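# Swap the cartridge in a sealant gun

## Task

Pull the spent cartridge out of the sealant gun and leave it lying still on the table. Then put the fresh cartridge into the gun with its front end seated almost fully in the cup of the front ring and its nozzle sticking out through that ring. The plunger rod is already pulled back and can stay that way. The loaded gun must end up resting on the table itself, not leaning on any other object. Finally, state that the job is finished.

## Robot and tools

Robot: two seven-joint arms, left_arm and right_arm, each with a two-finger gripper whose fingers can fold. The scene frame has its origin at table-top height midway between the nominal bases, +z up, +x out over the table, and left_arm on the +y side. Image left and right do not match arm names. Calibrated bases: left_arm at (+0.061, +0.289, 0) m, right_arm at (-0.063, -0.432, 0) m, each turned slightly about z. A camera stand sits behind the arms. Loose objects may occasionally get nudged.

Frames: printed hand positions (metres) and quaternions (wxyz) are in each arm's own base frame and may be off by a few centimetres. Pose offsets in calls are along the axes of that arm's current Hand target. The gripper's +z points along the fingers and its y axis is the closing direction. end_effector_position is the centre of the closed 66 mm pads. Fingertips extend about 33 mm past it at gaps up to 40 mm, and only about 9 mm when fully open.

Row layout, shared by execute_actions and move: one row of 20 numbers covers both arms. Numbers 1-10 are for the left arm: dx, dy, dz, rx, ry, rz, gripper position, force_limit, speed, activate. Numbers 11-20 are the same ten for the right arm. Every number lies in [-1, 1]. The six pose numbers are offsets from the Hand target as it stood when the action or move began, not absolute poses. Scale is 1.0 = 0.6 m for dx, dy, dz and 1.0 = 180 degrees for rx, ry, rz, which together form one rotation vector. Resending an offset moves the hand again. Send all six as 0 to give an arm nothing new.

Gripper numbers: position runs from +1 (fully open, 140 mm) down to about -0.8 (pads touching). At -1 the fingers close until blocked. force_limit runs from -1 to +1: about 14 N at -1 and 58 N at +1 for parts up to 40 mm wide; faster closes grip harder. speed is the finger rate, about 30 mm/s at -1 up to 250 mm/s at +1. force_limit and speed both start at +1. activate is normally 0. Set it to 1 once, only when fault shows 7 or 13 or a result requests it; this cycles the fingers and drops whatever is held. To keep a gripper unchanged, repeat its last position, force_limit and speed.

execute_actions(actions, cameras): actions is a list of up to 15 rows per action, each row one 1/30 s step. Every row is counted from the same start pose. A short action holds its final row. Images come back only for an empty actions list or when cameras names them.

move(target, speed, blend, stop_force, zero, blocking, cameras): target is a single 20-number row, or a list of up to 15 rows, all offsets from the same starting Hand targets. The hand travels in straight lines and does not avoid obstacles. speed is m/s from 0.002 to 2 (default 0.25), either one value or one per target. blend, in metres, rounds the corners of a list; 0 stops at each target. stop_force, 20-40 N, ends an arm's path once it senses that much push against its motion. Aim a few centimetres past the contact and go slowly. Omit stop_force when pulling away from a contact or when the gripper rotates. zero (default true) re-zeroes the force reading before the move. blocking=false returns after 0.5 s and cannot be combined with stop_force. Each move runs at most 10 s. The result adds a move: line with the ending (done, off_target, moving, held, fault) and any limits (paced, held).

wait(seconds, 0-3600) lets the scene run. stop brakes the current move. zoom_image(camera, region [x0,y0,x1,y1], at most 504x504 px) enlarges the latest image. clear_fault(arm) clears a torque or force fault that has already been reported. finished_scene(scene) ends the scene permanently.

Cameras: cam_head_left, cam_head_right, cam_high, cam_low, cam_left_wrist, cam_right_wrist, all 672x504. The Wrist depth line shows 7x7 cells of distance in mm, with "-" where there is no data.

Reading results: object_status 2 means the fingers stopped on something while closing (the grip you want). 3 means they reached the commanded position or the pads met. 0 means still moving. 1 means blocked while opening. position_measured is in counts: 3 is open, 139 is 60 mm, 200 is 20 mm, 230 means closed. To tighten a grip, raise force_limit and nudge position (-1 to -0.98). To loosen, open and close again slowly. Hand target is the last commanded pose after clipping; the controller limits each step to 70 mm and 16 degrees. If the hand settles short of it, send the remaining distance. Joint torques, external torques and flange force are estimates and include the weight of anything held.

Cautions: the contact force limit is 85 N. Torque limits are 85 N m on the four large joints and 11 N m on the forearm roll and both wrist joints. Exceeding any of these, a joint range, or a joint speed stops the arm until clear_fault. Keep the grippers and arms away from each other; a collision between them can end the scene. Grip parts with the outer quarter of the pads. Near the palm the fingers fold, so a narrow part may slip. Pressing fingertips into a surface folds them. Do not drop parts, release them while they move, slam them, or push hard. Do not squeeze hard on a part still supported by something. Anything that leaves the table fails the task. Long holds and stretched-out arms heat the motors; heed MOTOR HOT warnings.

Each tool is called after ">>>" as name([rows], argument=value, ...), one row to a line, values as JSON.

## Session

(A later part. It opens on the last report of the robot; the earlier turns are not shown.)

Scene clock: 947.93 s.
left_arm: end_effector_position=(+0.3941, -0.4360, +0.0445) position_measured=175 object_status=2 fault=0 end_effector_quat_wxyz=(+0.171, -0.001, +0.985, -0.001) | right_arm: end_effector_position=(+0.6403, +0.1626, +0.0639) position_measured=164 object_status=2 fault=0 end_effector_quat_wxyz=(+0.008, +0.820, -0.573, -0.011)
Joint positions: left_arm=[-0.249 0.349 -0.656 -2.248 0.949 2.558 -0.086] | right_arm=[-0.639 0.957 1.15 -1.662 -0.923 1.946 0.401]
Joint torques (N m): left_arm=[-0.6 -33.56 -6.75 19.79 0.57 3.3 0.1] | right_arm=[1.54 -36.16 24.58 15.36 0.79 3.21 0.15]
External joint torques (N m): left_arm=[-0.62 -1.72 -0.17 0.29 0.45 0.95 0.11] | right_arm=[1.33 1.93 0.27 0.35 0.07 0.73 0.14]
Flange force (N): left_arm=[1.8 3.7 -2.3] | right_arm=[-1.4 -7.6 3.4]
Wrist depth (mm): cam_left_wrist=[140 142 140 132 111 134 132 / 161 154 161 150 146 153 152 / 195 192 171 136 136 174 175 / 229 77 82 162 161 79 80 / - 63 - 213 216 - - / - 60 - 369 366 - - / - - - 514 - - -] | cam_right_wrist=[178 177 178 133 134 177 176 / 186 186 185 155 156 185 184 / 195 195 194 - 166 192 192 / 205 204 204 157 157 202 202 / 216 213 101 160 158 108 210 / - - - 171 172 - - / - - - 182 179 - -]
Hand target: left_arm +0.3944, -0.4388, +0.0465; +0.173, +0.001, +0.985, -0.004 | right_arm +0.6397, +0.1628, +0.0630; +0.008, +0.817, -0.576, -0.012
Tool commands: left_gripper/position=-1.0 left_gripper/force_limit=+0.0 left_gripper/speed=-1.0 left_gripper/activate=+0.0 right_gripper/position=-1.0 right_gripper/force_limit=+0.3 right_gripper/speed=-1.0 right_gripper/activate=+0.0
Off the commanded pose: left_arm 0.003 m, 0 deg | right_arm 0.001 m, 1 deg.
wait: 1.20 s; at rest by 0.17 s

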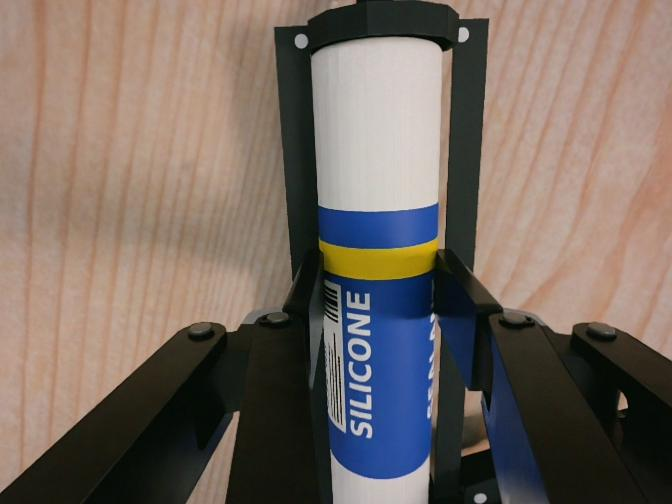

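>>> move([
  [0,0,0,0,0,0,-1,0.0,-1,0,0.022,0.003,-0.003,0,0,0,-1,0.3,-1,0],
], speed=0.03, stop_force=20, cameras=["cam_right_wrist"])

>>> zoom_image(camera="cam_right_wrist", region=[260, 0, 500, 120])

Scene clock: 964.20 s.
left_arm: end_effector_position=(+0.3947, -0.4383, +0.0457) position_measured=175 object_status=2 fault=0 end_effector_quat_wxyz=(+0.171, -0.001, +0.985, -0.005) | right_arm: end_effector_position=(+0.6395, +0.1572, +0.0646) position_measured=164 object_status=2 fault=0 end_effector_quat_wxyz=(+0.007, +0.816, -0.577, -0.015)
Joint positions: left_arm=[-0.249 0.349 -0.656 -2.246 0.95 2.564 -0.086] | right_arm=[-0.655 0.957 1.155 -1.667 -0.916 1.946 0.399]
Joint torques (N m): left_arm=[-0.52 -33.76 -6 18.68 0.42 2.19 0.11] | right_arm=[-2.02 -38.24 23.37 17.64 -0.54 2.51 -0.47]
External joint torques (N m): left_arm=[-0.56 -1.79 0.58 -0.96 0.31 -0.19 0.12] | right_arm=[-2.12 -0.39 -0.91 2.66 -1.26 0.04 -0.47]
Flange force (N): left_arm=[3.0 5.3 -3.7] | right_arm=[4.6 -6.6 -0.3]
Wrist depth (mm): cam_left_wrist=[141 143 142 133 110 135 132 / 163 153 163 151 148 154 152 / 199 194 170 136 135 176 175 / 232 76 82 163 162 79 84 / - 63 - 223 220 - - / - 60 - 372 369 - - / - - - 519 - - -] | cam_right_wrist=[178 178 177 133 132 176 176 / 186 185 185 155 155 184 184 / 195 195 194 157 166 194 193 / 205 205 205 157 155 203 203 / 216 214 101 161 158 108 212 / - - - 172 172 - - / - - - 182 - - -]
Hand target: left_arm +0.3944, -0.4388, +0.0465; +0.173, +0.001, +0.985, -0.004 | right_arm +0.6425, +0.1497, +0.0647; +0.008, +0.817, -0.576, -0.012
Off the commanded pose: left_arm 0.001 m, 0 deg | right_arm 0.008 m, 0 deg.
move: off_target (right_arm)

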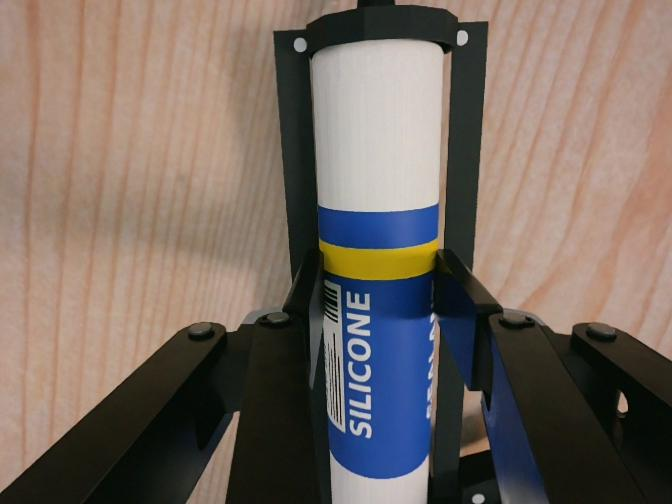

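Scaled by 2.100.

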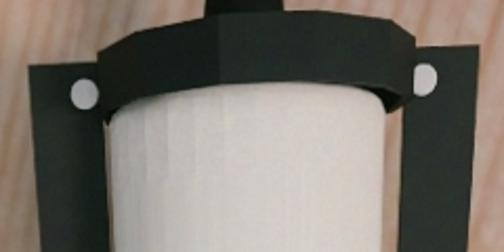

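>>> move([
  [0,0,0,0,0,0,-1,0.0,-1,0,0.02,0.003,0,0,0,0,-1,0.3,-1,0],
], speed=0.03, stop_force=22, zero=false, cameras=["cam_right_wrist"])

>>> zoom_image(camera="cam_right_wrist", region=[260, 0, 500, 120])

Scene clock: 976.27 s.
left_arm: end_effector_position=(+0.3956, -0.4415, +0.0475) position_measured=175 object_status=2 fault=0 end_effector_quat_wxyz=(+0.172, +0.000, +0.985, -0.008) | right_arm: end_effector_position=(+0.6386, +0.1516, +0.0646) position_measured=164 object_status=2 fault=0 end_effector_quat_wxyz=(+0.006, +0.817, -0.576, -0.019)
Joint positions: left_arm=[-0.25 0.349 -0.656 -2.243 0.95 2.569 -0.086] | right_arm=[-0.67 0.957 1.158 -1.672 -0.91 1.946 0.384]
Joint torques (N m): left_arm=[-0.54 -33.7 -5.79 16.71 0.25 1.4 0.08] | right_arm=[-4.19 -38.93 20.96 19.25 -1.78 2.52 -0.66]
External joint torques (N m): left_arm=[-0.71 -1.69 0.7 -3.01 0.15 -0.98 0.09] | right_arm=[-4.29 -1.13 -3.42 4.27 -2.52 0.04 -0.66]
Flange force (N): left_arm=[6.1 9.2 -6.4] | right_arm=[8.7 -9.3 1.4]
Wrist depth (mm): cam_left_wrist=[144 146 144 135 108 136 133 / 171 153 165 153 149 156 154 / 203 199 170 135 135 177 176 / 238 77 82 163 162 79 83 / - 63 - 226 222 - - / - 60 - 376 376 - - / - - - 567 - - -] | cam_right_wrist=[176 176 176 138 138 175 175 / 186 185 185 159 156 184 184 / 196 194 194 154 164 194 194 / 204 205 204 157 155 203 204 / 216 213 101 159 157 108 213 / - - - 171 172 - - / - - - 181 182 - -]
Hand target: left_arm +0.3944, -0.4388, +0.0465; +0.173, +0.001, +0.985, -0.004 | right_arm +0.6448, +0.1378, +0.0646; +0.008, +0.817, -0.576, -0.012
Off the commanded pose: left_arm 0.003 m, 1 deg | right_arm 0.015 m, 1 deg.
move: off_target (right_arm)

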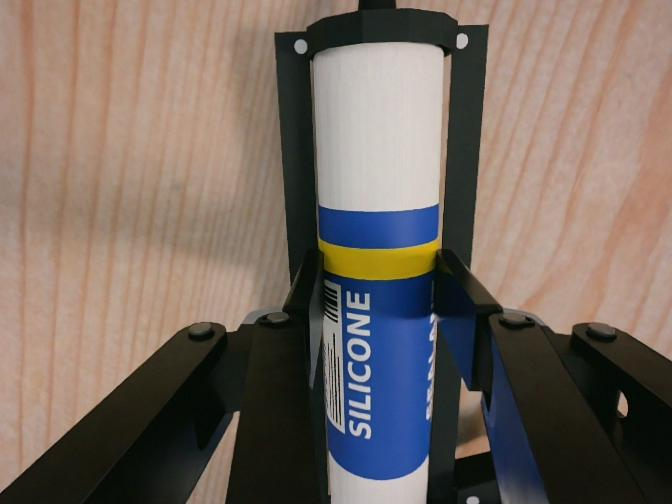

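Scaled by 2.100.

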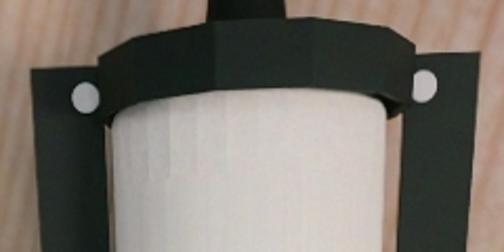

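>>> execute_actions([
  [[0,0,0,0,0,0,-1,0,-1,0,-0.02,0,0,0,0,0,-1,0.3,-1,0]],
], cameras=["cam_left_wrist","cam_low"])

>>> zoom_image(camera="cam_left_wrist", region=[310, 240, 460, 360])

>>> zoom_image(camera="cam_low", region=[110, 180, 210, 240])

Scene clock: 998.93 s.
left_arm: end_effector_position=(+0.3946, -0.4402, +0.0464) position_measured=175 object_status=2 fault=0 end_effector_quat_wxyz=(+0.172, +0.000, +0.985, -0.007) | right_arm: end_effector_position=(+0.6375, +0.1539, +0.0645) position_measured=164 object_status=2 fault=0 end_effector_quat_wxyz=(+0.008, +0.819, -0.573, -0.016)
Joint positions: left_arm=[-0.25 0.349 -0.656 -2.245 0.95 2.567 -0.086] | right_arm=[-0.663 0.952 1.154 -1.675 -0.911 1.947 0.384]
Joint torques (N m): left_arm=[-0.37 -33.67 -5.76 18.35 0.24 1.94 0.03] | right_arm=[-0.33 -38.14 22.99 17.06 -0.44 2.8 -0.04]
External joint torques (N m): left_arm=[-0.41 -1.58 0.86 -1.38 0.13 -0.46 0.05] | right_arm=[-0.5 -0.44 -1.26 2.04 -1.16 0.34 -0.05]
Flange force (N): left_arm=[3.3 5.8 -3.9] | right_arm=[1.9 -8.4 1.7]
Wrist depth (mm): cam_left_wrist=[143 145 142 133 110 135 132 / 169 153 164 152 148 154 153 / 200 196 169 135 135 175 175 / 236 77 82 157 162 79 83 / - 63 - 226 219 - - / - 60 - 374 371 - - / - - - 524 - - -] | cam_right_wrist=[177 177 177 133 132 177 176 / 185 185 185 155 155 185 184 / 197 194 194 162 154 194 193 / 204 204 204 157 155 203 203 / 216 214 101 160 159 108 211 / - - - 172 173 - - / - - - 184 205 - -]
Hand target: left_arm +0.3944, -0.4388, +0.0465; +0.173, +0.001, +0.985, -0.004 | right_arm +0.6408, +0.1491, +0.0648; +0.008, +0.817, -0.576, -0.012
Off the commanded pose: left_arm 0.001 m, 0 deg | right_arm 0.006 m, 1 deg.
Images, in order (width x height): cam_low 672x504, cam_left_wrist 672x504.

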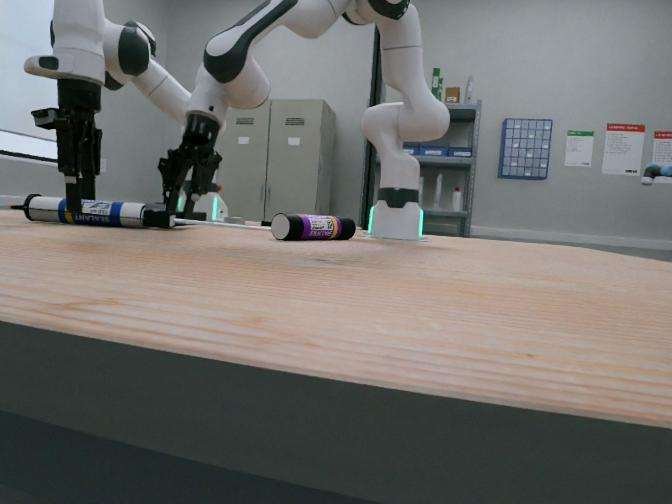

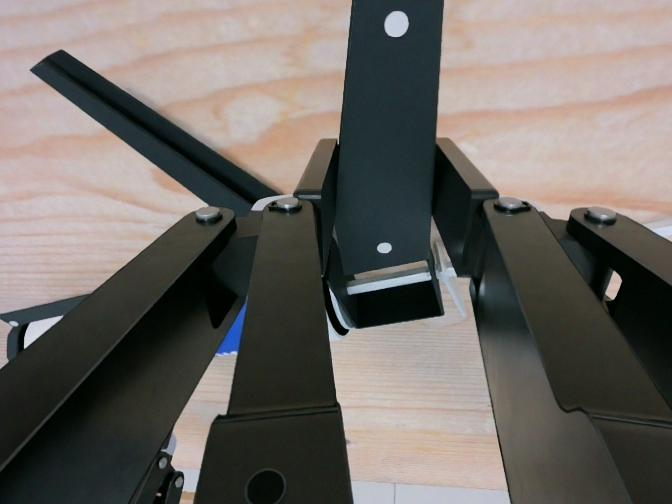

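Scaled by 3.360.

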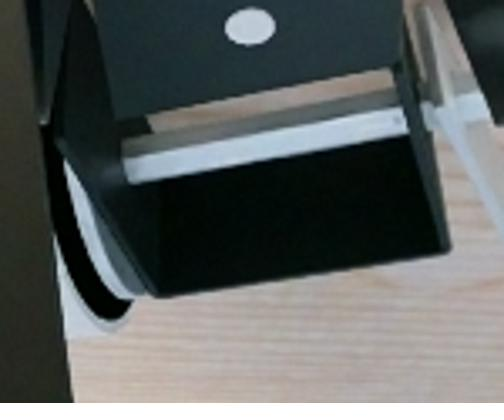

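Scaled by 5.040.

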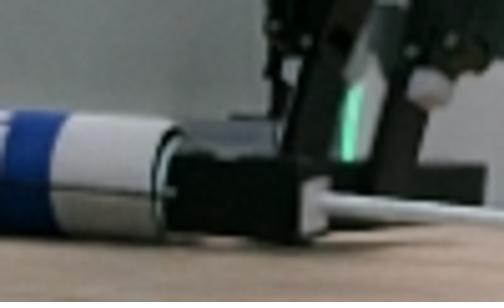

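>>> move([
  [0,0,0,0,0,0,-1,0.0,-1,0,0,0,0,0,0,0,-1,0.3,-1,0],
  [0,0,0,0,0,0,-1,0.0,-1,0,0.0015,0,-0.0062,0,-0.0111,0,-1,0.3,-1,0],
  [0,0,0,0,0,0,-1,0.0,-1,0,0.003,0,-0.0122,0,-0.0222,0,-1,0.3,-1,0],
], speed=0.03, cameras=["cam_right_wrist","cam_low"])

>>> zoom_image(camera="cam_low", region=[0, 180, 200, 240])

Scene clock: 1021.83 s.
left_arm: end_effector_position=(+0.3940, -0.4387, +0.0455) position_measured=175 object_status=2 fault=0 end_effector_quat_wxyz=(+0.171, +0.000, +0.985, -0.005) | right_arm: end_effector_position=(+0.6406, +0.1497, +0.0715) position_measured=164 object_status=2 fault=0 end_effector_quat_wxyz=(-0.012, +0.814, -0.579, -0.040)
Joint positions: left_arm=[-0.25 0.349 -0.656 -2.247 0.95 2.564 -0.086] | right_arm=[-0.708 0.982 1.189 -1.66 -0.884 1.941 0.355]
Joint velocities: left_arm=[within noise] | right_arm=[0 0 -0.001 0 0.001 -0.001 -0.005]
Joint torques (N m): left_arm=[-0.17 -33.86 -5.94 19.59 0.26 2.36 0.07] | right_arm=[0.49 -36.53 26.3 16.27 0.67 2.59 -0.42]
External joint torques (N m): left_arm=[-0.17 -1.89 0.68 -0.02 0.15 -0.01 0.08] | right_arm=[0.47 1.05 1.3 1.81 -0.14 0.07 -0.42]
Flange force (N): left_arm=[1.2 3.8 -3.5] | right_arm=[1.3 -10.2 -1.2]
Wrist depth (mm): cam_left_wrist=[141 143 142 133 110 135 132 / 168 153 162 151 148 154 152 / 198 194 169 136 135 175 175 / 232 77 82 163 161 79 83 / - 63 - 217 219 - - / - 60 - 377 370 - - / - - - 524 - - -] | cam_right_wrist=[178 177 177 137 152 177 177 / 189 188 188 157 159 187 186 / 199 200 199 164 169 198 197 / 212 212 211 157 156 210 210 / 227 224 101 160 159 109 222 / - - - 174 174 - - / - - - 185 184 - -]
Hand target: left_arm +0.3944, -0.4388, +0.0465; +0.173, +0.001, +0.985, -0.004 | right_arm +0.6416, +0.1474, +0.0721; -0.012, +0.816, -0.576, -0.040
Off the commanded pose: left_arm 0.001 m, 0 deg | right_arm 0.003 m, 0 deg.
move: done
Images, in order (width x height): cam_low 672x504, cam_right_wrist 672x504.

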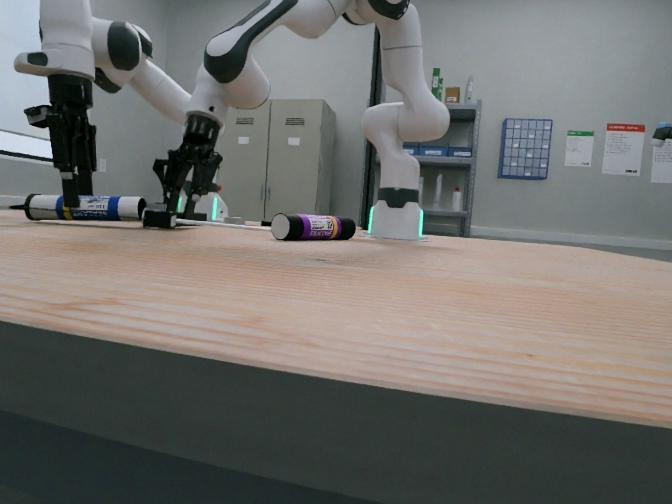

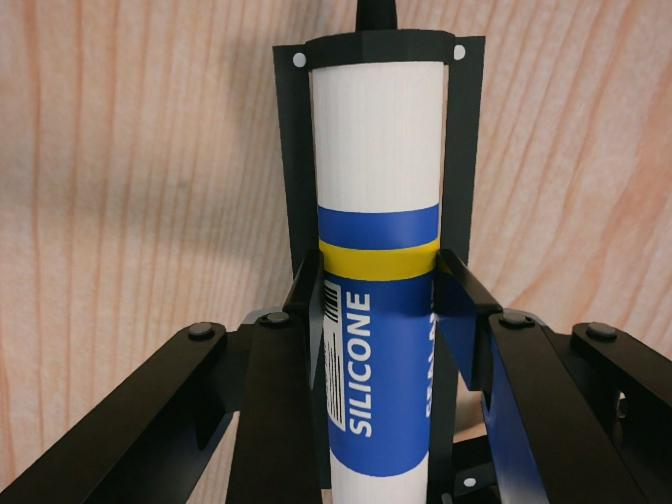

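Scaled by 2.520.

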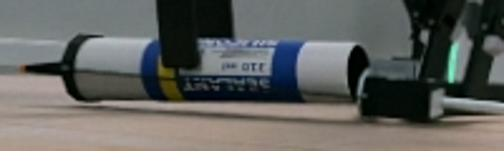

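>>> move([
  [0,0,0,0,0,0,-1,0.0,-1,0,0.0065,0,-0.015,0,-0.0278,0,-1,0.3,-1,0],
  [0,0,0,0,0,0,-1,0.0,-1,0,0.013,0,-0.0305,0,-0.0556,0,-1,0.3,-1,0],
], speed=0.03, cameras=["cam_right_wrist","cam_low"])

>>> zoom_image(camera="cam_low", region=[0, 160, 200, 240])

Scene clock: 1035.17 s.
left_arm: end_effector_position=(+0.3940, -0.4387, +0.0455) position_measured=175 object_status=2 fault=0 end_effector_quat_wxyz=(+0.171, +0.000, +0.985, -0.005) | right_arm: end_effector_position=(+0.6425, +0.1446, +0.0888) position_measured=164 object_status=2 fault=0 end_effector_quat_wxyz=(-0.062, +0.808, -0.574, -0.114)
Joint positions: left_arm=[-0.25 0.349 -0.656 -2.247 0.95 2.564 -0.086] | right_arm=[-0.796 1.083 1.275 -1.599 -0.804 1.888 0.245]
Joint velocities: left_arm=[within noise] | right_arm=[0.001 0 -0.001 0 -0.001 -0.001 -0.006]
Joint torques (N m): left_arm=[-0.17 -33.73 -5.51 19.04 0.27 2.12 0.1] | right_arm=[-1.02 -38.11 28.09 15.34 0.38 2.58 -0.34]
External joint torques (N m): left_arm=[-0.22 -1.72 1.07 -0.65 0.16 -0.26 0.11] | right_arm=[-1.23 0.26 0.77 3.01 -0.73 0.05 -0.34]
Flange force (N): left_arm=[2.0 4.7 -3.1] | right_arm=[4.1 -9.7 -3.2]
Wrist depth (mm): cam_left_wrist=[141 144 142 133 110 135 132 / 163 153 163 151 148 154 153 / 199 193 169 136 135 175 175 / 232 77 82 163 161 79 83 / - 63 - 230 220 - - / - 60 - 374 369 - - / - - - 518 - - -] | cam_right_wrist=[177 177 179 144 153 178 178 / 193 193 193 160 164 194 193 / 210 211 212 186 185 212 212 / 232 233 233 156 155 234 234 / 260 253 101 159 159 109 255 / - - - 170 171 - - / - - - 176 178 - -]
Hand target: left_arm +0.3944, -0.4388, +0.0465; +0.173, +0.001, +0.985, -0.004 | right_arm +0.6451, +0.1389, +0.0897; -0.062, +0.809, -0.573, -0.111
Off the commanded pose: left_arm 0.001 m, 0 deg | right_arm 0.006 m, 0 deg.
move: off_target (right_arm)
Images, in order (width x height): cam_low 672x504, cam_right_wrist 672x504.

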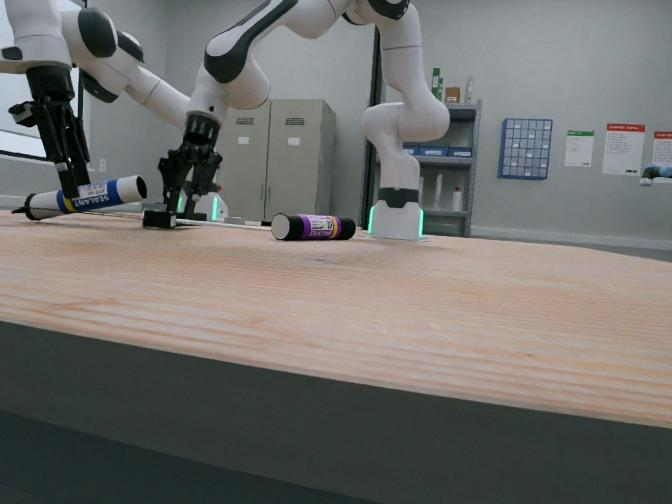

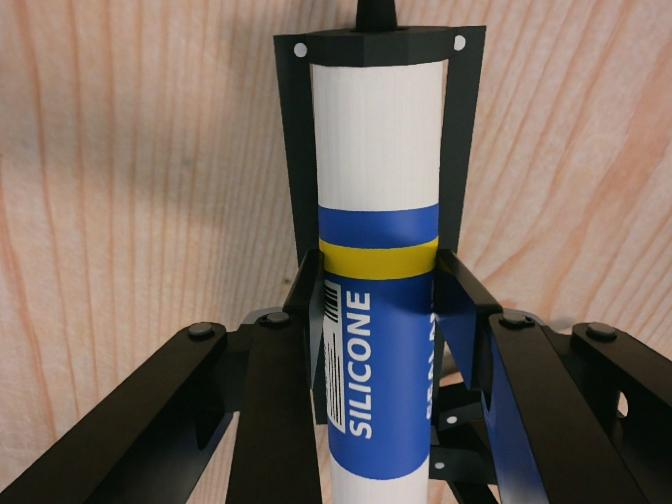

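Scaled by 2.520.

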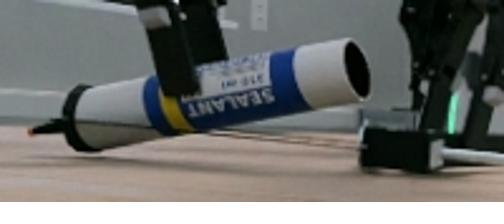

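>>> move([
  [0,0,0,0,0,0,-1,0.0,-1,0,-0.125,0,-0.0,0,0,0,-1,0.3,-1,0],
  [0,0,0,0,0,0,-1,0.0,-1,0,-0.135,0,-0.2,0,0,0,-1,0.3,-1,0],
], speed=[0.06,0.12], blend=0.006, cameras=["cam_right_wrist","cam_low","cam_high"])

Scene clock: 1048.90 s.
left_arm: end_effector_position=(+0.3935, -0.4380, +0.0448) position_measured=175 object_status=2 fault=0 end_effector_quat_wxyz=(+0.171, +0.000, +0.985, -0.004) | right_arm: end_effector_position=(+0.6330, +0.1847, +0.2253) position_measured=164 object_status=2 fault=0 end_effector_quat_wxyz=(-0.062, +0.807, -0.577, -0.110)
Joint positions: left_arm=[-0.25 0.349 -0.656 -2.248 0.95 2.564 -0.086] | right_arm=[-0.752 0.943 1.414 -1.479 -0.68 1.694 0.298]
Joint velocities: left_arm=[within noise] | right_arm=[0 0.001 0 0.001 0 -0.005 -0.002]
Joint torques (N m): left_arm=[-0.13 -33.9 -5.9 20.36 0.29 2.5 0.1] | right_arm=[1.96 -35.16 27.16 15.98 1.44 2.55 -0.43]
External joint torques (N m): left_arm=[-0.2 -1.94 0.67 0.74 0.18 0.13 0.11] | right_arm=[2.01 1.01 2.08 1.25 0.18 -0.02 -0.43]
Flange force (N): left_arm=[0.0 2.0 -2.6] | right_arm=[-1.0 -11.9 -4.2]
Wrist depth (mm): cam_left_wrist=[141 142 141 132 111 135 131 / 162 153 162 151 147 153 151 / 197 193 170 136 136 174 174 / 231 77 82 156 161 79 83 / - 63 - 226 217 - - / - 60 - 371 368 - - / - - - 515 - - -] | cam_right_wrist=[300 300 301 265 297 300 299 / 327 326 326 - 317 326 326 / 357 359 358 - 350 355 355 / 392 395 396 155 155 393 395 / 437 431 100 160 159 109 431 / - - - 170 168 - - / - - - 178 181 - -]
Hand target: left_arm +0.3944, -0.4388, +0.0465; +0.173, +0.001, +0.985, -0.004 | right_arm +0.6324, +0.1855, +0.2261; -0.062, +0.809, -0.573, -0.111
Off the commanded pose: left_arm 0.002 m, 0 deg | right_arm 0.001 m, 1 deg.
move: done
Images, in order (width x height): cam_high 672x504, cam_low 672x504, cam_right_wrist 672x504.

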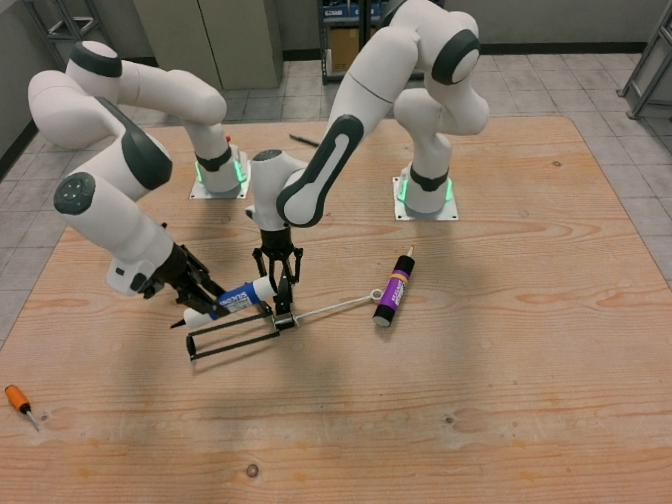

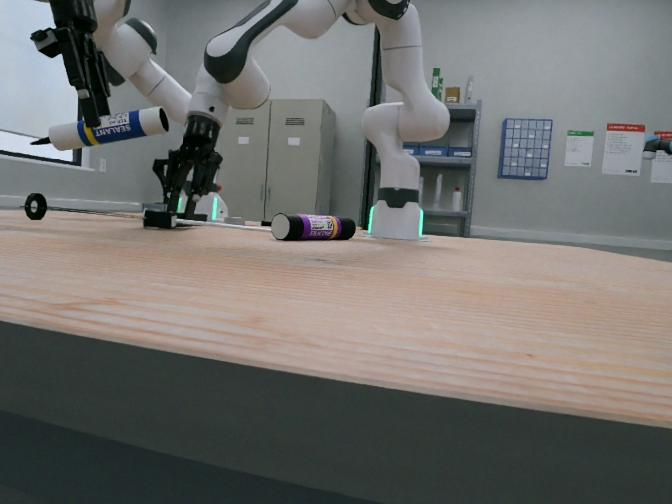

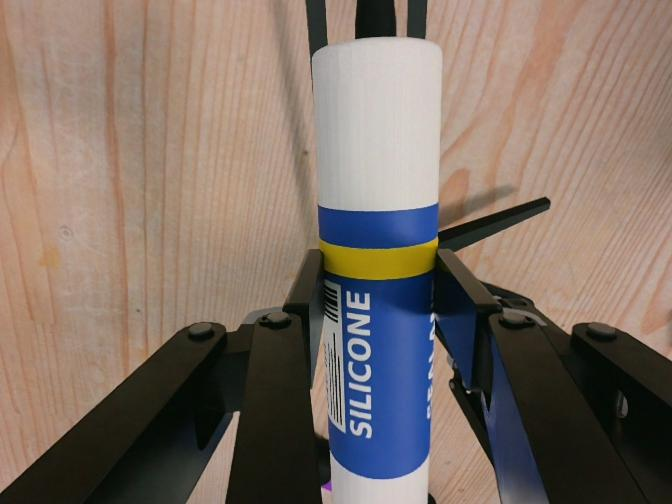

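>>> move([
  [0,0,0,0,0,0,-1,0.0,-1,0,0,0,-0.03,0,0.08,0,-1,0.3,-1,0],
], speed=0.2)

>>> move([
  [0,0,0,0,0,0,-1,0.0,-1,0,0.267,0.47,0.05,0,0,0,-1,0.3,-1,0],
], speed=0.2, cameras=["cam_right_wrist","cam_high","cam_low"])

Scene clock: 1071.13 s.
left_arm: end_effector_position=(+0.3935, -0.4380, +0.0448) position_measured=175 object_status=2 fault=0 end_effector_quat_wxyz=(+0.171, +0.000, +0.985, -0.004) | right_arm: end_effector_position=(+0.6346, +0.1811, +0.2422) position_measured=164 object_status=2 fault=0 end_effector_quat_wxyz=(+0.010, +0.820, -0.572, -0.009)
Joint positions: left_arm=[-0.25 0.349 -0.656 -2.248 0.95 2.564 -0.086] | right_arm=[-0.633 0.792 1.328 -1.466 -0.755 1.644 0.34]
Joint velocities: left_arm=[within noise] | right_arm=[0.002 -0.005 -0.003 0.001 -0.001 -0.001 0.006]
Joint torques (N m): left_arm=[-0.16 -33.96 -5.98 20.41 0.3 2.49 0.14] | right_arm=[2.63 -35.17 23.32 18.97 1 2.52 0.16]
External joint torques (N m): left_arm=[-0.08 -1.92 0.74 0.75 0.19 0.1 0.15] | right_arm=[2.57 -0.25 1.88 1.43 0.23 0.06 0.16]
Flange force (N): left_arm=[-0.3 2.1 -2.6] | right_arm=[-3.0 -13.3 -5.6]
Wrist depth (mm): cam_left_wrist=[141 143 141 132 111 135 132 / 162 153 162 150 147 153 152 / 197 193 170 136 136 174 174 / 231 77 82 157 162 79 83 / - 63 - 226 216 - - / - 60 - 370 367 - - / - - - 519 - - -] | cam_right_wrist=[345 347 343 342 338 341 340 / 358 359 359 - 351 357 355 / 375 377 375 - 379 372 370 / 392 396 393 155 156 391 389 / 414 412 100 159 159 109 403 / - - - 170 168 - - / - - - 182 - - -]
Hand target: left_arm +0.3944, -0.4388, +0.0465; +0.173, +0.001, +0.985, -0.004 | right_arm +0.6343, +0.1814, +0.2436; +0.010, +0.817, -0.576, -0.009
Off the commanded pose: left_arm 0.002 m, 0 deg | right_arm 0.001 m, 1 deg.
move: done

Scene clock: 1073.77 s.
left_arm: end_effector_position=(+0.3935, -0.4380, +0.0448) position_measured=175 object_status=2 fault=0 end_effector_quat_wxyz=(+0.171, +0.000, +0.985, -0.004) | right_arm: end_effector_position=(+0.4222, -0.0636, +0.2206) position_measured=164 object_status=2 fault=0 end_effector_quat_wxyz=(+0.009, +0.814, -0.581, -0.010)
Joint positions: left_arm=[-0.25 0.349 -0.656 -2.248 0.95 2.564 -0.086] | right_arm=[-1.901 0.99 2.025 -2.354 -0.848 1.675 0.212]
Joint velocities: left_arm=[within noise] | right_arm=[0 0 0 0.002 0.001 -0.002 -0.005]
Joint torques (N m): left_arm=[-0.2 -34.06 -5.94 20.32 0.29 2.51 0.07] | right_arm=[1.47 -10.09 23 16.58 0.62 2.49 -0.28]
External joint torques (N m): left_arm=[-0.14 -2.18 0.72 0.81 0.18 0.14 0.08] | right_arm=[1.54 0.83 1.84 0.44 -0.14 0.01 -0.28]
Flange force (N): left_arm=[0.0 2.4 -3.1] | right_arm=[-1.3 -0.6 -3.9]
Wrist depth (mm): cam_left_wrist=[141 143 141 132 110 135 132 / 162 153 161 151 147 153 152 / 197 193 170 136 136 174 174 / 231 77 82 157 161 79 83 / - 63 - 227 216 - - / - 60 - 368 367 - - / - - - 520 - - -] | cam_right_wrist=[327 326 325 318 319 319 318 / 341 342 338 - 335 336 333 / 359 356 357 - 346 350 349 / 370 377 375 155 155 370 367 / 393 391 100 160 159 109 382 / - - - 170 168 - - / - - - 182 - - -]
Hand target: left_arm +0.3944, -0.4388, +0.0465; +0.173, +0.001, +0.985, -0.004 | right_arm +0.4217, -0.0642, +0.2207; +0.010, +0.817, -0.576, -0.009
Off the commanded pose: left_arm 0.002 m, 0 deg | right_arm 0.001 m, 1 deg.
move: done
Images, in order (width x height): cam_high 672x504, cam_low 672x504, cam_right_wrist 672x504.

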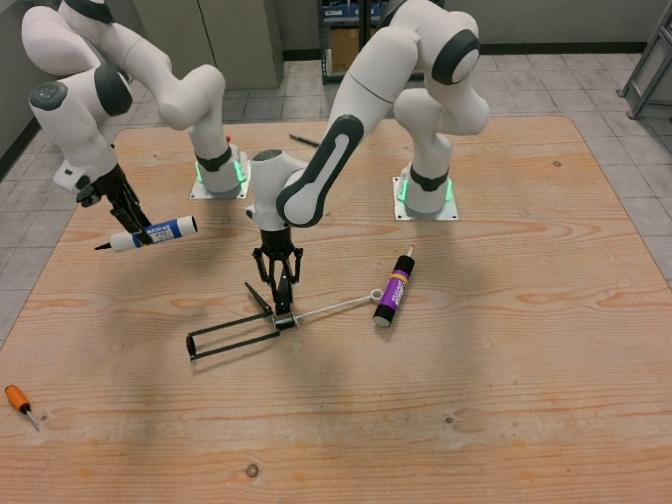

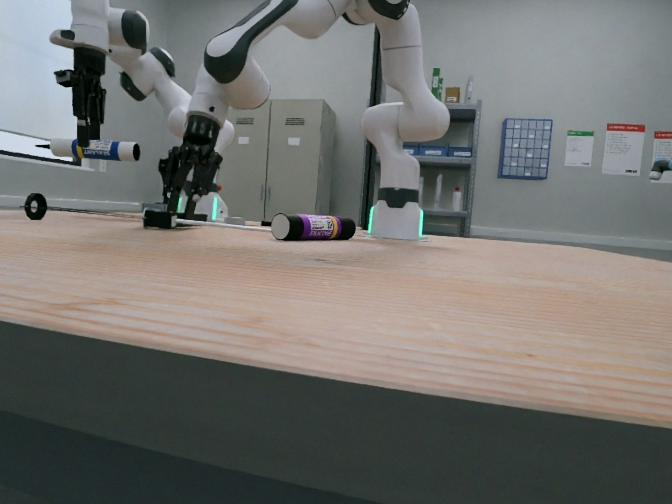

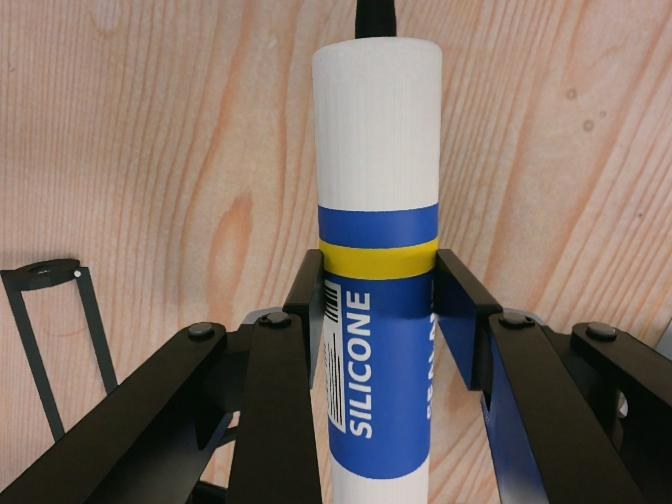

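>>> move([
  [0,0,0,0,0,0,-1,0.0,-1,0,0,0,0.232,0,0,0,-1,0.3,-1,0],
], speed=0.15)

>>> move([
  [0,0,0,0,0,0,-1,0.0,-1,0,0,0,0.036,0,0,0,-1,0.3,-1,0],
], speed=0.03, cameras=["cam_low"])

>>> zoom_image(camera="cam_low", region=[0, 120, 200, 240])

Scene clock: 1084.80 s.
left_arm: end_effector_position=(+0.3935, -0.4380, +0.0448) position_measured=175 object_status=2 fault=0 end_effector_quat_wxyz=(+0.171, +0.000, +0.985, -0.004) | right_arm: end_effector_position=(+0.4165, -0.0652, +0.0813) position_measured=164 object_status=2 fault=0 end_effector_quat_wxyz=(+0.011, +0.819, -0.573, -0.011)
Joint positions: left_arm=[-0.25 0.349 -0.656 -2.248 0.95 2.564 -0.086] | right_arm=[-1.83 0.999 1.697 -2.511 -1.105 1.927 0.274]
Joint velocities: left_arm=[within noise] | right_arm=[-0.001 -0.001 -0.001 0.001 0 0.002 0.006]
Joint torques (N m): left_arm=[-0.15 -33.95 -5.89 20.35 0.28 2.49 0.03] | right_arm=[1.94 -13.51 22.76 12.26 0.54 2.87 0.15]
External joint torques (N m): left_arm=[-0.17 -1.97 0.72 0.73 0.16 0.12 0.04] | right_arm=[1.86 -0.14 0.95 0.71 -0.17 0.4 0.15]
Flange force (N): left_arm=[0.1 2.0 -2.5] | right_arm=[-1.0 -7.8 0.1]
Wrist depth (mm): cam_left_wrist=[141 143 141 132 111 134 132 / 162 153 162 150 147 153 152 / 198 193 170 136 136 174 174 / 231 77 82 157 161 79 83 / - 63 - 226 217 - - / - 60 - 371 365 - - / - - - 518 - - -] | cam_right_wrist=[196 195 195 192 192 193 193 / 204 205 204 - 201 202 202 / 215 214 214 147 210 212 212 / 225 225 225 157 155 222 222 / 237 235 101 160 159 109 231 / - - - 170 171 - - / - - - 183 183 - -]
Hand target: left_arm +0.3944, -0.4388, +0.0465; +0.173, +0.001, +0.985, -0.004 | right_arm +0.4181, -0.0651, +0.0815; +0.010, +0.817, -0.576, -0.009
Off the commanded pose: left_arm 0.002 m, 0 deg | right_arm 0.002 m, 1 deg.
move: done

Scene clock: 1085.93 s.
left_arm: end_effector_position=(+0.3935, -0.4380, +0.0448) position_measured=175 object_status=2 fault=0 end_effector_quat_wxyz=(+0.171, +0.000, +0.985, -0.004) | right_arm: end_effector_position=(+0.4168, -0.0657, +0.0611) position_measured=164 object_status=2 fault=0 end_effector_quat_wxyz=(+0.011, +0.819, -0.573, -0.010)
Joint positions: left_arm=[-0.25 0.349 -0.656 -2.248 0.95 2.564 -0.086] | right_arm=[-1.805 0.998 1.636 -2.518 -1.15 1.964 0.29]
Joint velocities: left_arm=[within noise] | right_arm=[0.001 0 -0.001 0.001 -0.002 0.005 0.006]
Joint torques (N m): left_arm=[-0.14 -33.88 -5.97 20.35 0.29 2.5 0.05] | right_arm=[2.36 -14.11 20.83 10.55 0.22 3 0.13]
External joint torques (N m): left_arm=[-0.27 -2.04 0.52 0.83 0.18 0.15 0.06] | right_arm=[2.33 -0.03 -1.01 -0.2 -0.47 0.53 0.13]
Flange force (N): left_arm=[0.1 1.8 -2.8] | right_arm=[-1.0 -10.3 8.2]
Wrist depth (mm): cam_left_wrist=[140 142 141 132 110 134 132 / 162 153 161 151 147 153 152 / 197 193 170 136 136 174 174 / 231 77 82 157 161 79 83 / - 63 - 226 216 - - / - 60 - 372 367 - - / - - - 513 - - -] | cam_right_wrist=[177 177 176 173 175 175 175 / 185 185 185 151 181 183 183 / 196 194 194 147 190 192 191 / 204 204 203 157 157 201 201 / 214 212 101 160 158 108 209 / - - - 170 170 - - / - - - 183 181 - -]
Hand target: left_arm +0.3944, -0.4388, +0.0465; +0.173, +0.001, +0.985, -0.004 | right_arm +0.4175, -0.0652, +0.0599; +0.010, +0.817, -0.576, -0.009
Off the commanded pose: left_arm 0.002 m, 0 deg | right_arm 0.001 m, 0 deg.
move: done

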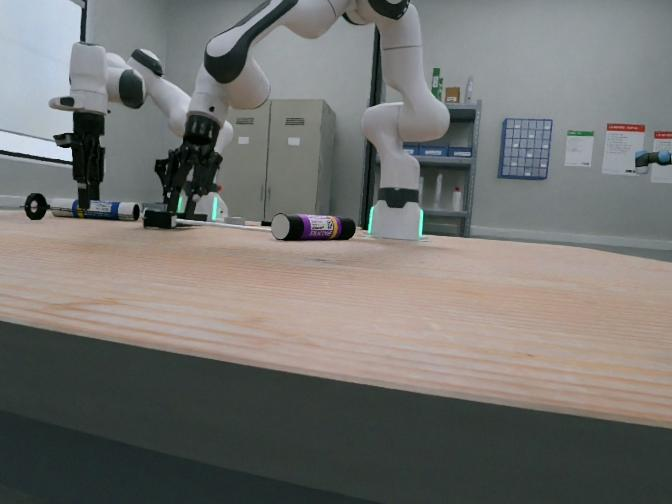

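Scaled by 2.520.

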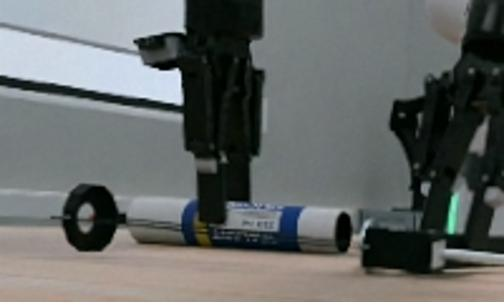

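>>> execute_actions([
  [[0,0,0,0,0,0,-1,0,-1,0,0,0,0,0,0,0,-0.2,0.1,-1,0]],
  [[0,0,0,0,0,0,-1,0,-1,0,0,0,0,0,0,0,0.1,0.1,-1,0]],
])

>>> move([
  [0,0,0,0,0,0,-1,0.0,-1,0,0,0,-0.1,0,0,0,0.1,0.1,-1,0],
  [0,0,0,0,0,0,-1,0.0,-1,0,0,0,-0.25,0,0,0,0.1,0.1,-1,0],
], speed=[0.06,0.2], blend=0.01, cameras=["cam_right_wrist","cam_high"])

Scene clock: 1094.53 s.
left_arm: end_effector_position=(+0.3935, -0.4380, +0.0448) position_measured=175 object_status=2 fault=0 end_effector_quat_wxyz=(+0.171, +0.000, +0.985, -0.004) | right_arm: end_effector_position=(+0.4170, -0.0658, +0.0603) position_measured=117 object_status=0 fault=0 end_effector_quat_wxyz=(+0.010, +0.818, -0.575, -0.010)
Joint positions: left_arm=[-0.25 0.349 -0.656 -2.248 0.95 2.564 -0.086] | right_arm=[-1.804 0.998 1.633 -2.518 -1.152 1.967 0.292]
Joint torques (N m): left_arm=[-0.16 -33.97 -5.98 20.3 0.3 2.48 0.15] | right_arm=[1.92 -14.25 22.56 10.81 0.57 2.79 0.11]
External joint torques (N m): left_arm=[-0.14 -2.09 0.65 0.74 0.18 0.11 0.16] | right_arm=[1.87 -0.13 0.74 0.14 -0.13 0.32 0.11]
External joint torques at the end of the 1st action: left_arm=[-0.22 -2.01 0.64 0.8 0.18 0.12 0.14] | right_arm=[1.86 -0.11 0.6 0.08 -0.16 0.28 0.09]
Flange force (N): left_arm=[-0.1 2.4 -3.2] | right_arm=[-1.7 -6.6 1.1]
Flange force at the end of the 1st action (N): left_arm=[-0.1 1.9 -2.8] | right_arm=[-1.6 -6.6 1.5]
Wrist depth (mm): cam_left_wrist=[141 143 141 132 110 135 132 / 162 153 162 150 147 153 151 / 197 192 170 136 136 175 174 / 231 77 82 157 162 79 83 / - 63 - 226 216 - - / - 60 - 372 367 - - / - - - 515 - - -] | cam_right_wrist=[177 176 176 172 173 175 174 / 184 184 183 144 179 182 182 / 195 194 193 193 190 191 191 / 202 203 200 161 162 199 200 / 212 209 109 164 165 131 208 / - 83 225 175 218 119 - / - - 238 232 233 - -]
Hand target: left_arm +0.3944, -0.4388, +0.0465; +0.173, +0.001, +0.985, -0.004 | right_arm +0.4175, -0.0652, +0.0599; +0.010, +0.817, -0.576, -0.009
Off the commanded pose: left_arm 0.002 m, 0 deg | right_arm 0.001 m, 0 deg.

Scene clock: 1096.90 s.
left_arm: end_effector_position=(+0.3935, -0.4380, +0.0448) position_measured=175 object_status=2 fault=0 end_effector_quat_wxyz=(+0.171, +0.000, +0.985, -0.004) | right_arm: end_effector_position=(+0.4220, -0.0643, +0.2092) position_measured=117 object_status=3 fault=0 end_effector_quat_wxyz=(+0.010, +0.815, -0.580, -0.008)
Joint positions: left_arm=[-0.25 0.349 -0.656 -2.248 0.95 2.564 -0.086] | right_arm=[-1.898 0.998 2.004 -2.374 -0.874 1.692 0.219]
Joint velocities: left_arm=[within noise] | right_arm=[0.001 0 0 0 -0.001 -0.004 -0.004]
Joint torques (N m): left_arm=[-0.16 -33.99 -5.96 20.32 0.3 2.51 0.07] | right_arm=[1.5 -10.32 22.8 16.84 1.01 2.33 -0.26]
External joint torques (N m): left_arm=[-0.24 -2.03 0.58 0.71 0.19 0.14 0.08] | right_arm=[1.37 0.82 1.45 1.17 0.25 -0.15 -0.26]
Flange force (N): left_arm=[0.2 2.2 -2.9] | right_arm=[0.0 -2.8 -5.3]
Wrist depth (mm): cam_left_wrist=[141 143 141 132 111 134 132 / 162 153 162 150 147 153 152 / 197 193 170 136 135 175 174 / 231 77 82 157 161 79 83 / - 63 - 226 217 - - / - 60 - 371 368 - - / - - - 516 - - -] | cam_right_wrist=[315 314 313 312 314 310 309 / 330 330 330 323 325 325 325 / 349 345 344 338 341 340 337 / 362 362 359 351 357 354 357 / 376 373 109 375 376 131 367 / - 83 401 400 398 110 - / - - - 424 420 - -]
Hand target: left_arm +0.3944, -0.4388, +0.0465; +0.173, +0.001, +0.985, -0.004 | right_arm +0.4214, -0.0643, +0.2099; +0.010, +0.817, -0.576, -0.009
Off the commanded pose: left_arm 0.002 m, 0 deg | right_arm 0.001 m, 0 deg.
move: done
Images, in order (width x height): cam_high 672x504, cam_right_wrist 672x504.

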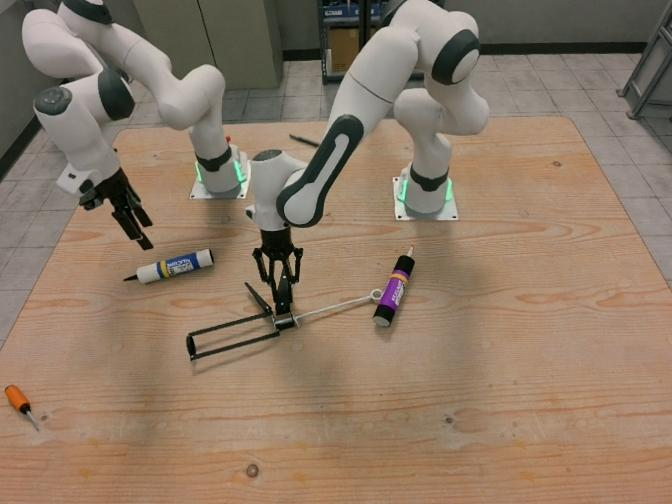

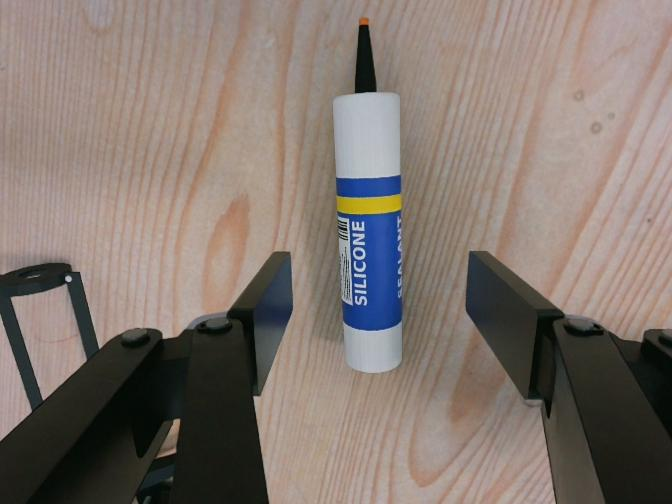

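>>> move([
  [0,0,0,0,0,0,-0.2,0.0,-1,0,0,0,0,0,0,0,0.1,0.1,-1,0],
], speed=0.05)

>>> move([
  [0,0,-0.1,0,0,0,-0.2,0.0,-1,0,0.05,0,-0.06,0,0,0,0.1,0.1,-1,0],
  [0,0,-0.4,0,0,0,-0.2,0.0,-1,0,0.342,0.032,-0.133,0,0,0,0.1,0.1,-1,0],
], speed=[0.06,0.25], blend=0.01, cameras=["cam_left_wrist","cam_high"])

Scene clock: 1164.97 s.
left_arm: end_effector_position=(+0.3937, -0.4381, +0.0451) position_measured=154 object_status=0 fault=0 end_effector_quat_wxyz=(+0.171, +0.000, +0.985, -0.004) | right_arm: end_effector_position=(+0.4216, -0.0645, +0.2092) position_measured=117 object_status=3 fault=0 end_effector_quat_wxyz=(+0.010, +0.815, -0.579, -0.008)
Joint positions: left_arm=[-0.25 0.349 -0.656 -2.248 0.95 2.564 -0.086] | right_arm=[-1.898 0.999 2.004 -2.374 -0.874 1.69 0.218]
Joint torques (N m): left_arm=[-0.07 -33.52 -5.66 19.65 0.28 2.5 0.05] | right_arm=[1.89 -10.41 22.66 16.77 0.9 2.45 -0.31]
External joint torques (N m): left_arm=[-0.07 -1.63 0.94 0.09 0.16 0.13 0.06] | right_arm=[1.91 0.72 1.37 1.01 0.15 -0.03 -0.31]
Flange force (N): left_arm=[0.9 3.4 -2.1] | right_arm=[-0.2 -4.6 -4.5]
Wrist depth (mm): cam_left_wrist=[141 143 141 133 114 135 132 / 167 154 162 151 131 153 152 / 197 194 165 139 143 172 174 / 230 78 81 177 164 84 82 / - 69 - 268 272 - - / - 65 - 374 365 - - / - - - 520 551 - -] | cam_right_wrist=[317 314 314 314 313 311 309 / 331 329 329 328 326 325 324 / 346 343 343 337 340 341 340 / 359 362 358 351 355 354 358 / 379 377 109 375 377 131 370 / - 83 400 400 399 - - / - - - 422 420 - -]
Hand target: left_arm +0.3944, -0.4388, +0.0465; +0.173, +0.001, +0.985, -0.004 | right_arm +0.4214, -0.0643, +0.2099; +0.010, +0.817, -0.576, -0.009
Off the commanded pose: left_arm 0.002 m, 0 deg | right_arm 0.001 m, 0 deg.
move: done

Scene clock: 1168.07 s.
left_arm: end_effector_position=(+0.3130, -0.4371, +0.2728) position_measured=154 object_status=3 fault=0 end_effector_quat_wxyz=(+0.174, -0.002, +0.985, -0.006) | right_arm: end_effector_position=(+0.4744, -0.2627, +0.2894) position_measured=117 object_status=3 fault=0 end_effector_quat_wxyz=(+0.009, +0.814, -0.580, -0.009)
Joint positions: left_arm=[-0.33 -0.294 -0.712 -2.259 0.129 2.219 0.461] | right_arm=[-1.819 1.019 1.886 -1.85 -0.952 1.436 -0.177]
Joint velocities: left_arm=[0.001 0 0.001 0 0 0 0.006] | right_arm=[0.001 0.001 -0.001 0 -0.001 -0.001 -0.005]
Joint torques (N m): left_arm=[-0.55 -15.59 7.08 24.02 0.72 2.77 0.28] | right_arm=[1.97 -21.78 27.35 14.18 0.62 2.45 -0.35]
External joint torques (N m): left_arm=[-0.47 0.58 1.57 -0.3 -0.06 -0.01 0.29] | right_arm=[2.05 0.9 1.43 0.94 -0.13 -0.06 -0.35]
Flange force (N): left_arm=[-0.9 3.7 -0.3] | right_arm=[3.3 -5.4 -3.8]
Wrist depth (mm): cam_left_wrist=[372 365 359 352 344 340 334 / 432 421 414 385 391 386 375 / 516 497 461 443 156 434 454 / 597 78 81 561 558 84 82 / - 69 - 708 696 - - / - 65 - - 2376 - - / - - - - - - -] | cam_right_wrist=[387 389 388 388 384 384 381 / 407 404 404 403 400 402 399 / 428 425 423 421 420 423 418 / 453 448 441 446 436 432 438 / 469 464 109 468 465 131 451 / - 83 490 487 497 - - / - - 525 524 523 - -]
Hand target: left_arm +0.3128, -0.4367, +0.2722; +0.173, +0.001, +0.985, -0.004 | right_arm +0.4742, -0.2636, +0.2896; +0.010, +0.817, -0.576, -0.009
Off the commanded pose: left_arm 0.001 m, 0 deg | right_arm 0.001 m, 1 deg.
move: done
Images, in order (width x height): cam_high 672x504, cam_left_wrist 672x504.

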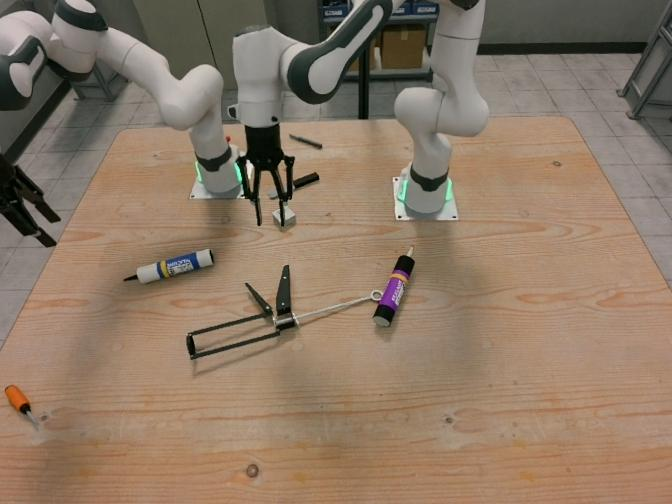

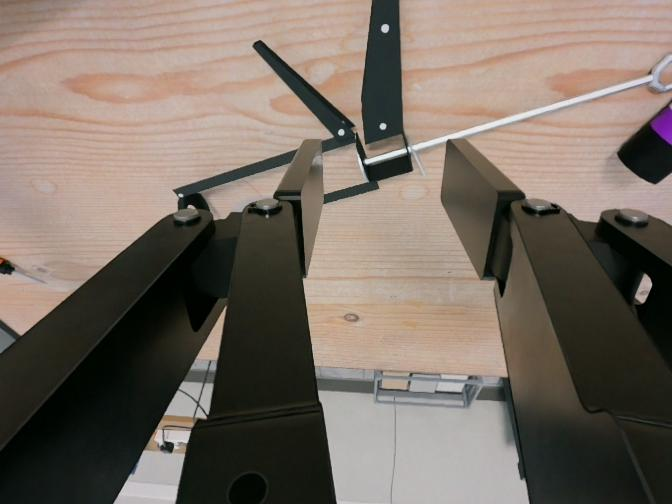

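>>> execute_actions(actions=[], cameras=["cam_high","cam_low"])

Scene clock: 1216.63 s.
left_arm: end_effector_position=(+0.3130, -0.4371, +0.2728) position_measured=154 object_status=3 fault=0 end_effector_quat_wxyz=(+0.174, -0.001, +0.985, -0.005) | right_arm: end_effector_position=(+0.4744, -0.2627, +0.2894) position_measured=117 object_status=3 fault=0 end_effector_quat_wxyz=(+0.009, +0.815, -0.580, -0.009)
Joint positions: left_arm=[-0.33 -0.294 -0.712 -2.259 0.129 2.219 0.463] | right_arm=[-1.819 1.019 1.886 -1.85 -0.952 1.436 -0.178]
Joint velocities: within noise
Joint torques (N m): left_arm=[-0.61 -15.63 7.11 24.02 0.73 2.78 0.22] | right_arm=[1.94 -21.77 27.31 14.14 0.62 2.48 -0.38]
External joint torques (N m): left_arm=[-0.52 0.51 1.61 -0.26 -0.05 0 0.23] | right_arm=[1.89 0.97 1.36 1.01 -0.14 -0.04 -0.38]
Flange force (N): left_arm=[-0.8 3.7 -0.5] | right_arm=[3.5 -5.1 -3.7]
Wrist depth (mm): cam_left_wrist=[372 365 357 352 345 340 334 / 433 421 416 387 385 388 376 / 512 496 457 445 156 436 440 / 601 78 81 555 560 85 82 / - 69 - 708 696 - - / - 65 - - 2324 - - / - - - - - - -] | cam_right_wrist=[389 389 387 385 385 383 382 / 407 406 403 401 403 402 398 / 428 424 424 423 420 423 417 / 450 447 441 443 437 439 439 / 466 462 109 463 467 131 455 / - 83 494 486 487 - - / - - 523 525 522 - -]
Hand target: left_arm +0.3128, -0.4367, +0.2722; +0.173, +0.001, +0.985, -0.004 | right_arm +0.4742, -0.2636, +0.2896; +0.010, +0.817, -0.576, -0.009
Tool commands: left_gripper/position=-0.2 left_gripper/force_limit=+0.0 left_gripper/speed=-1.0 left_gripper/activate=+0.0 right_gripper/position=+0.1 right_gripper/force_limit=+0.1 right_gripper/speed=-1.0 right_gripper/activate=+0.0
Off the commanded pose: left_arm 0.001 m, 0 deg | right_arm 0.001 m, 0 deg.
Images, in order (width x height): cam_high 672x504, cam_low 672x504.

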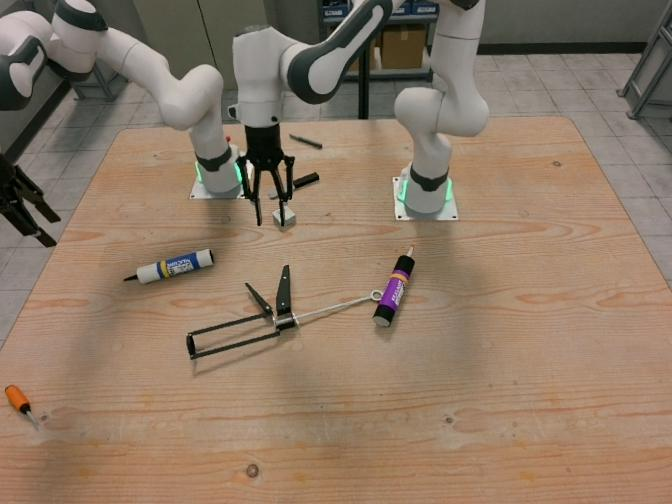

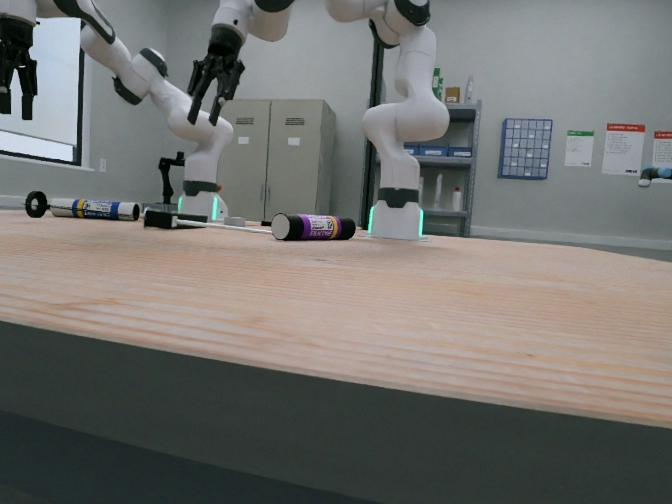

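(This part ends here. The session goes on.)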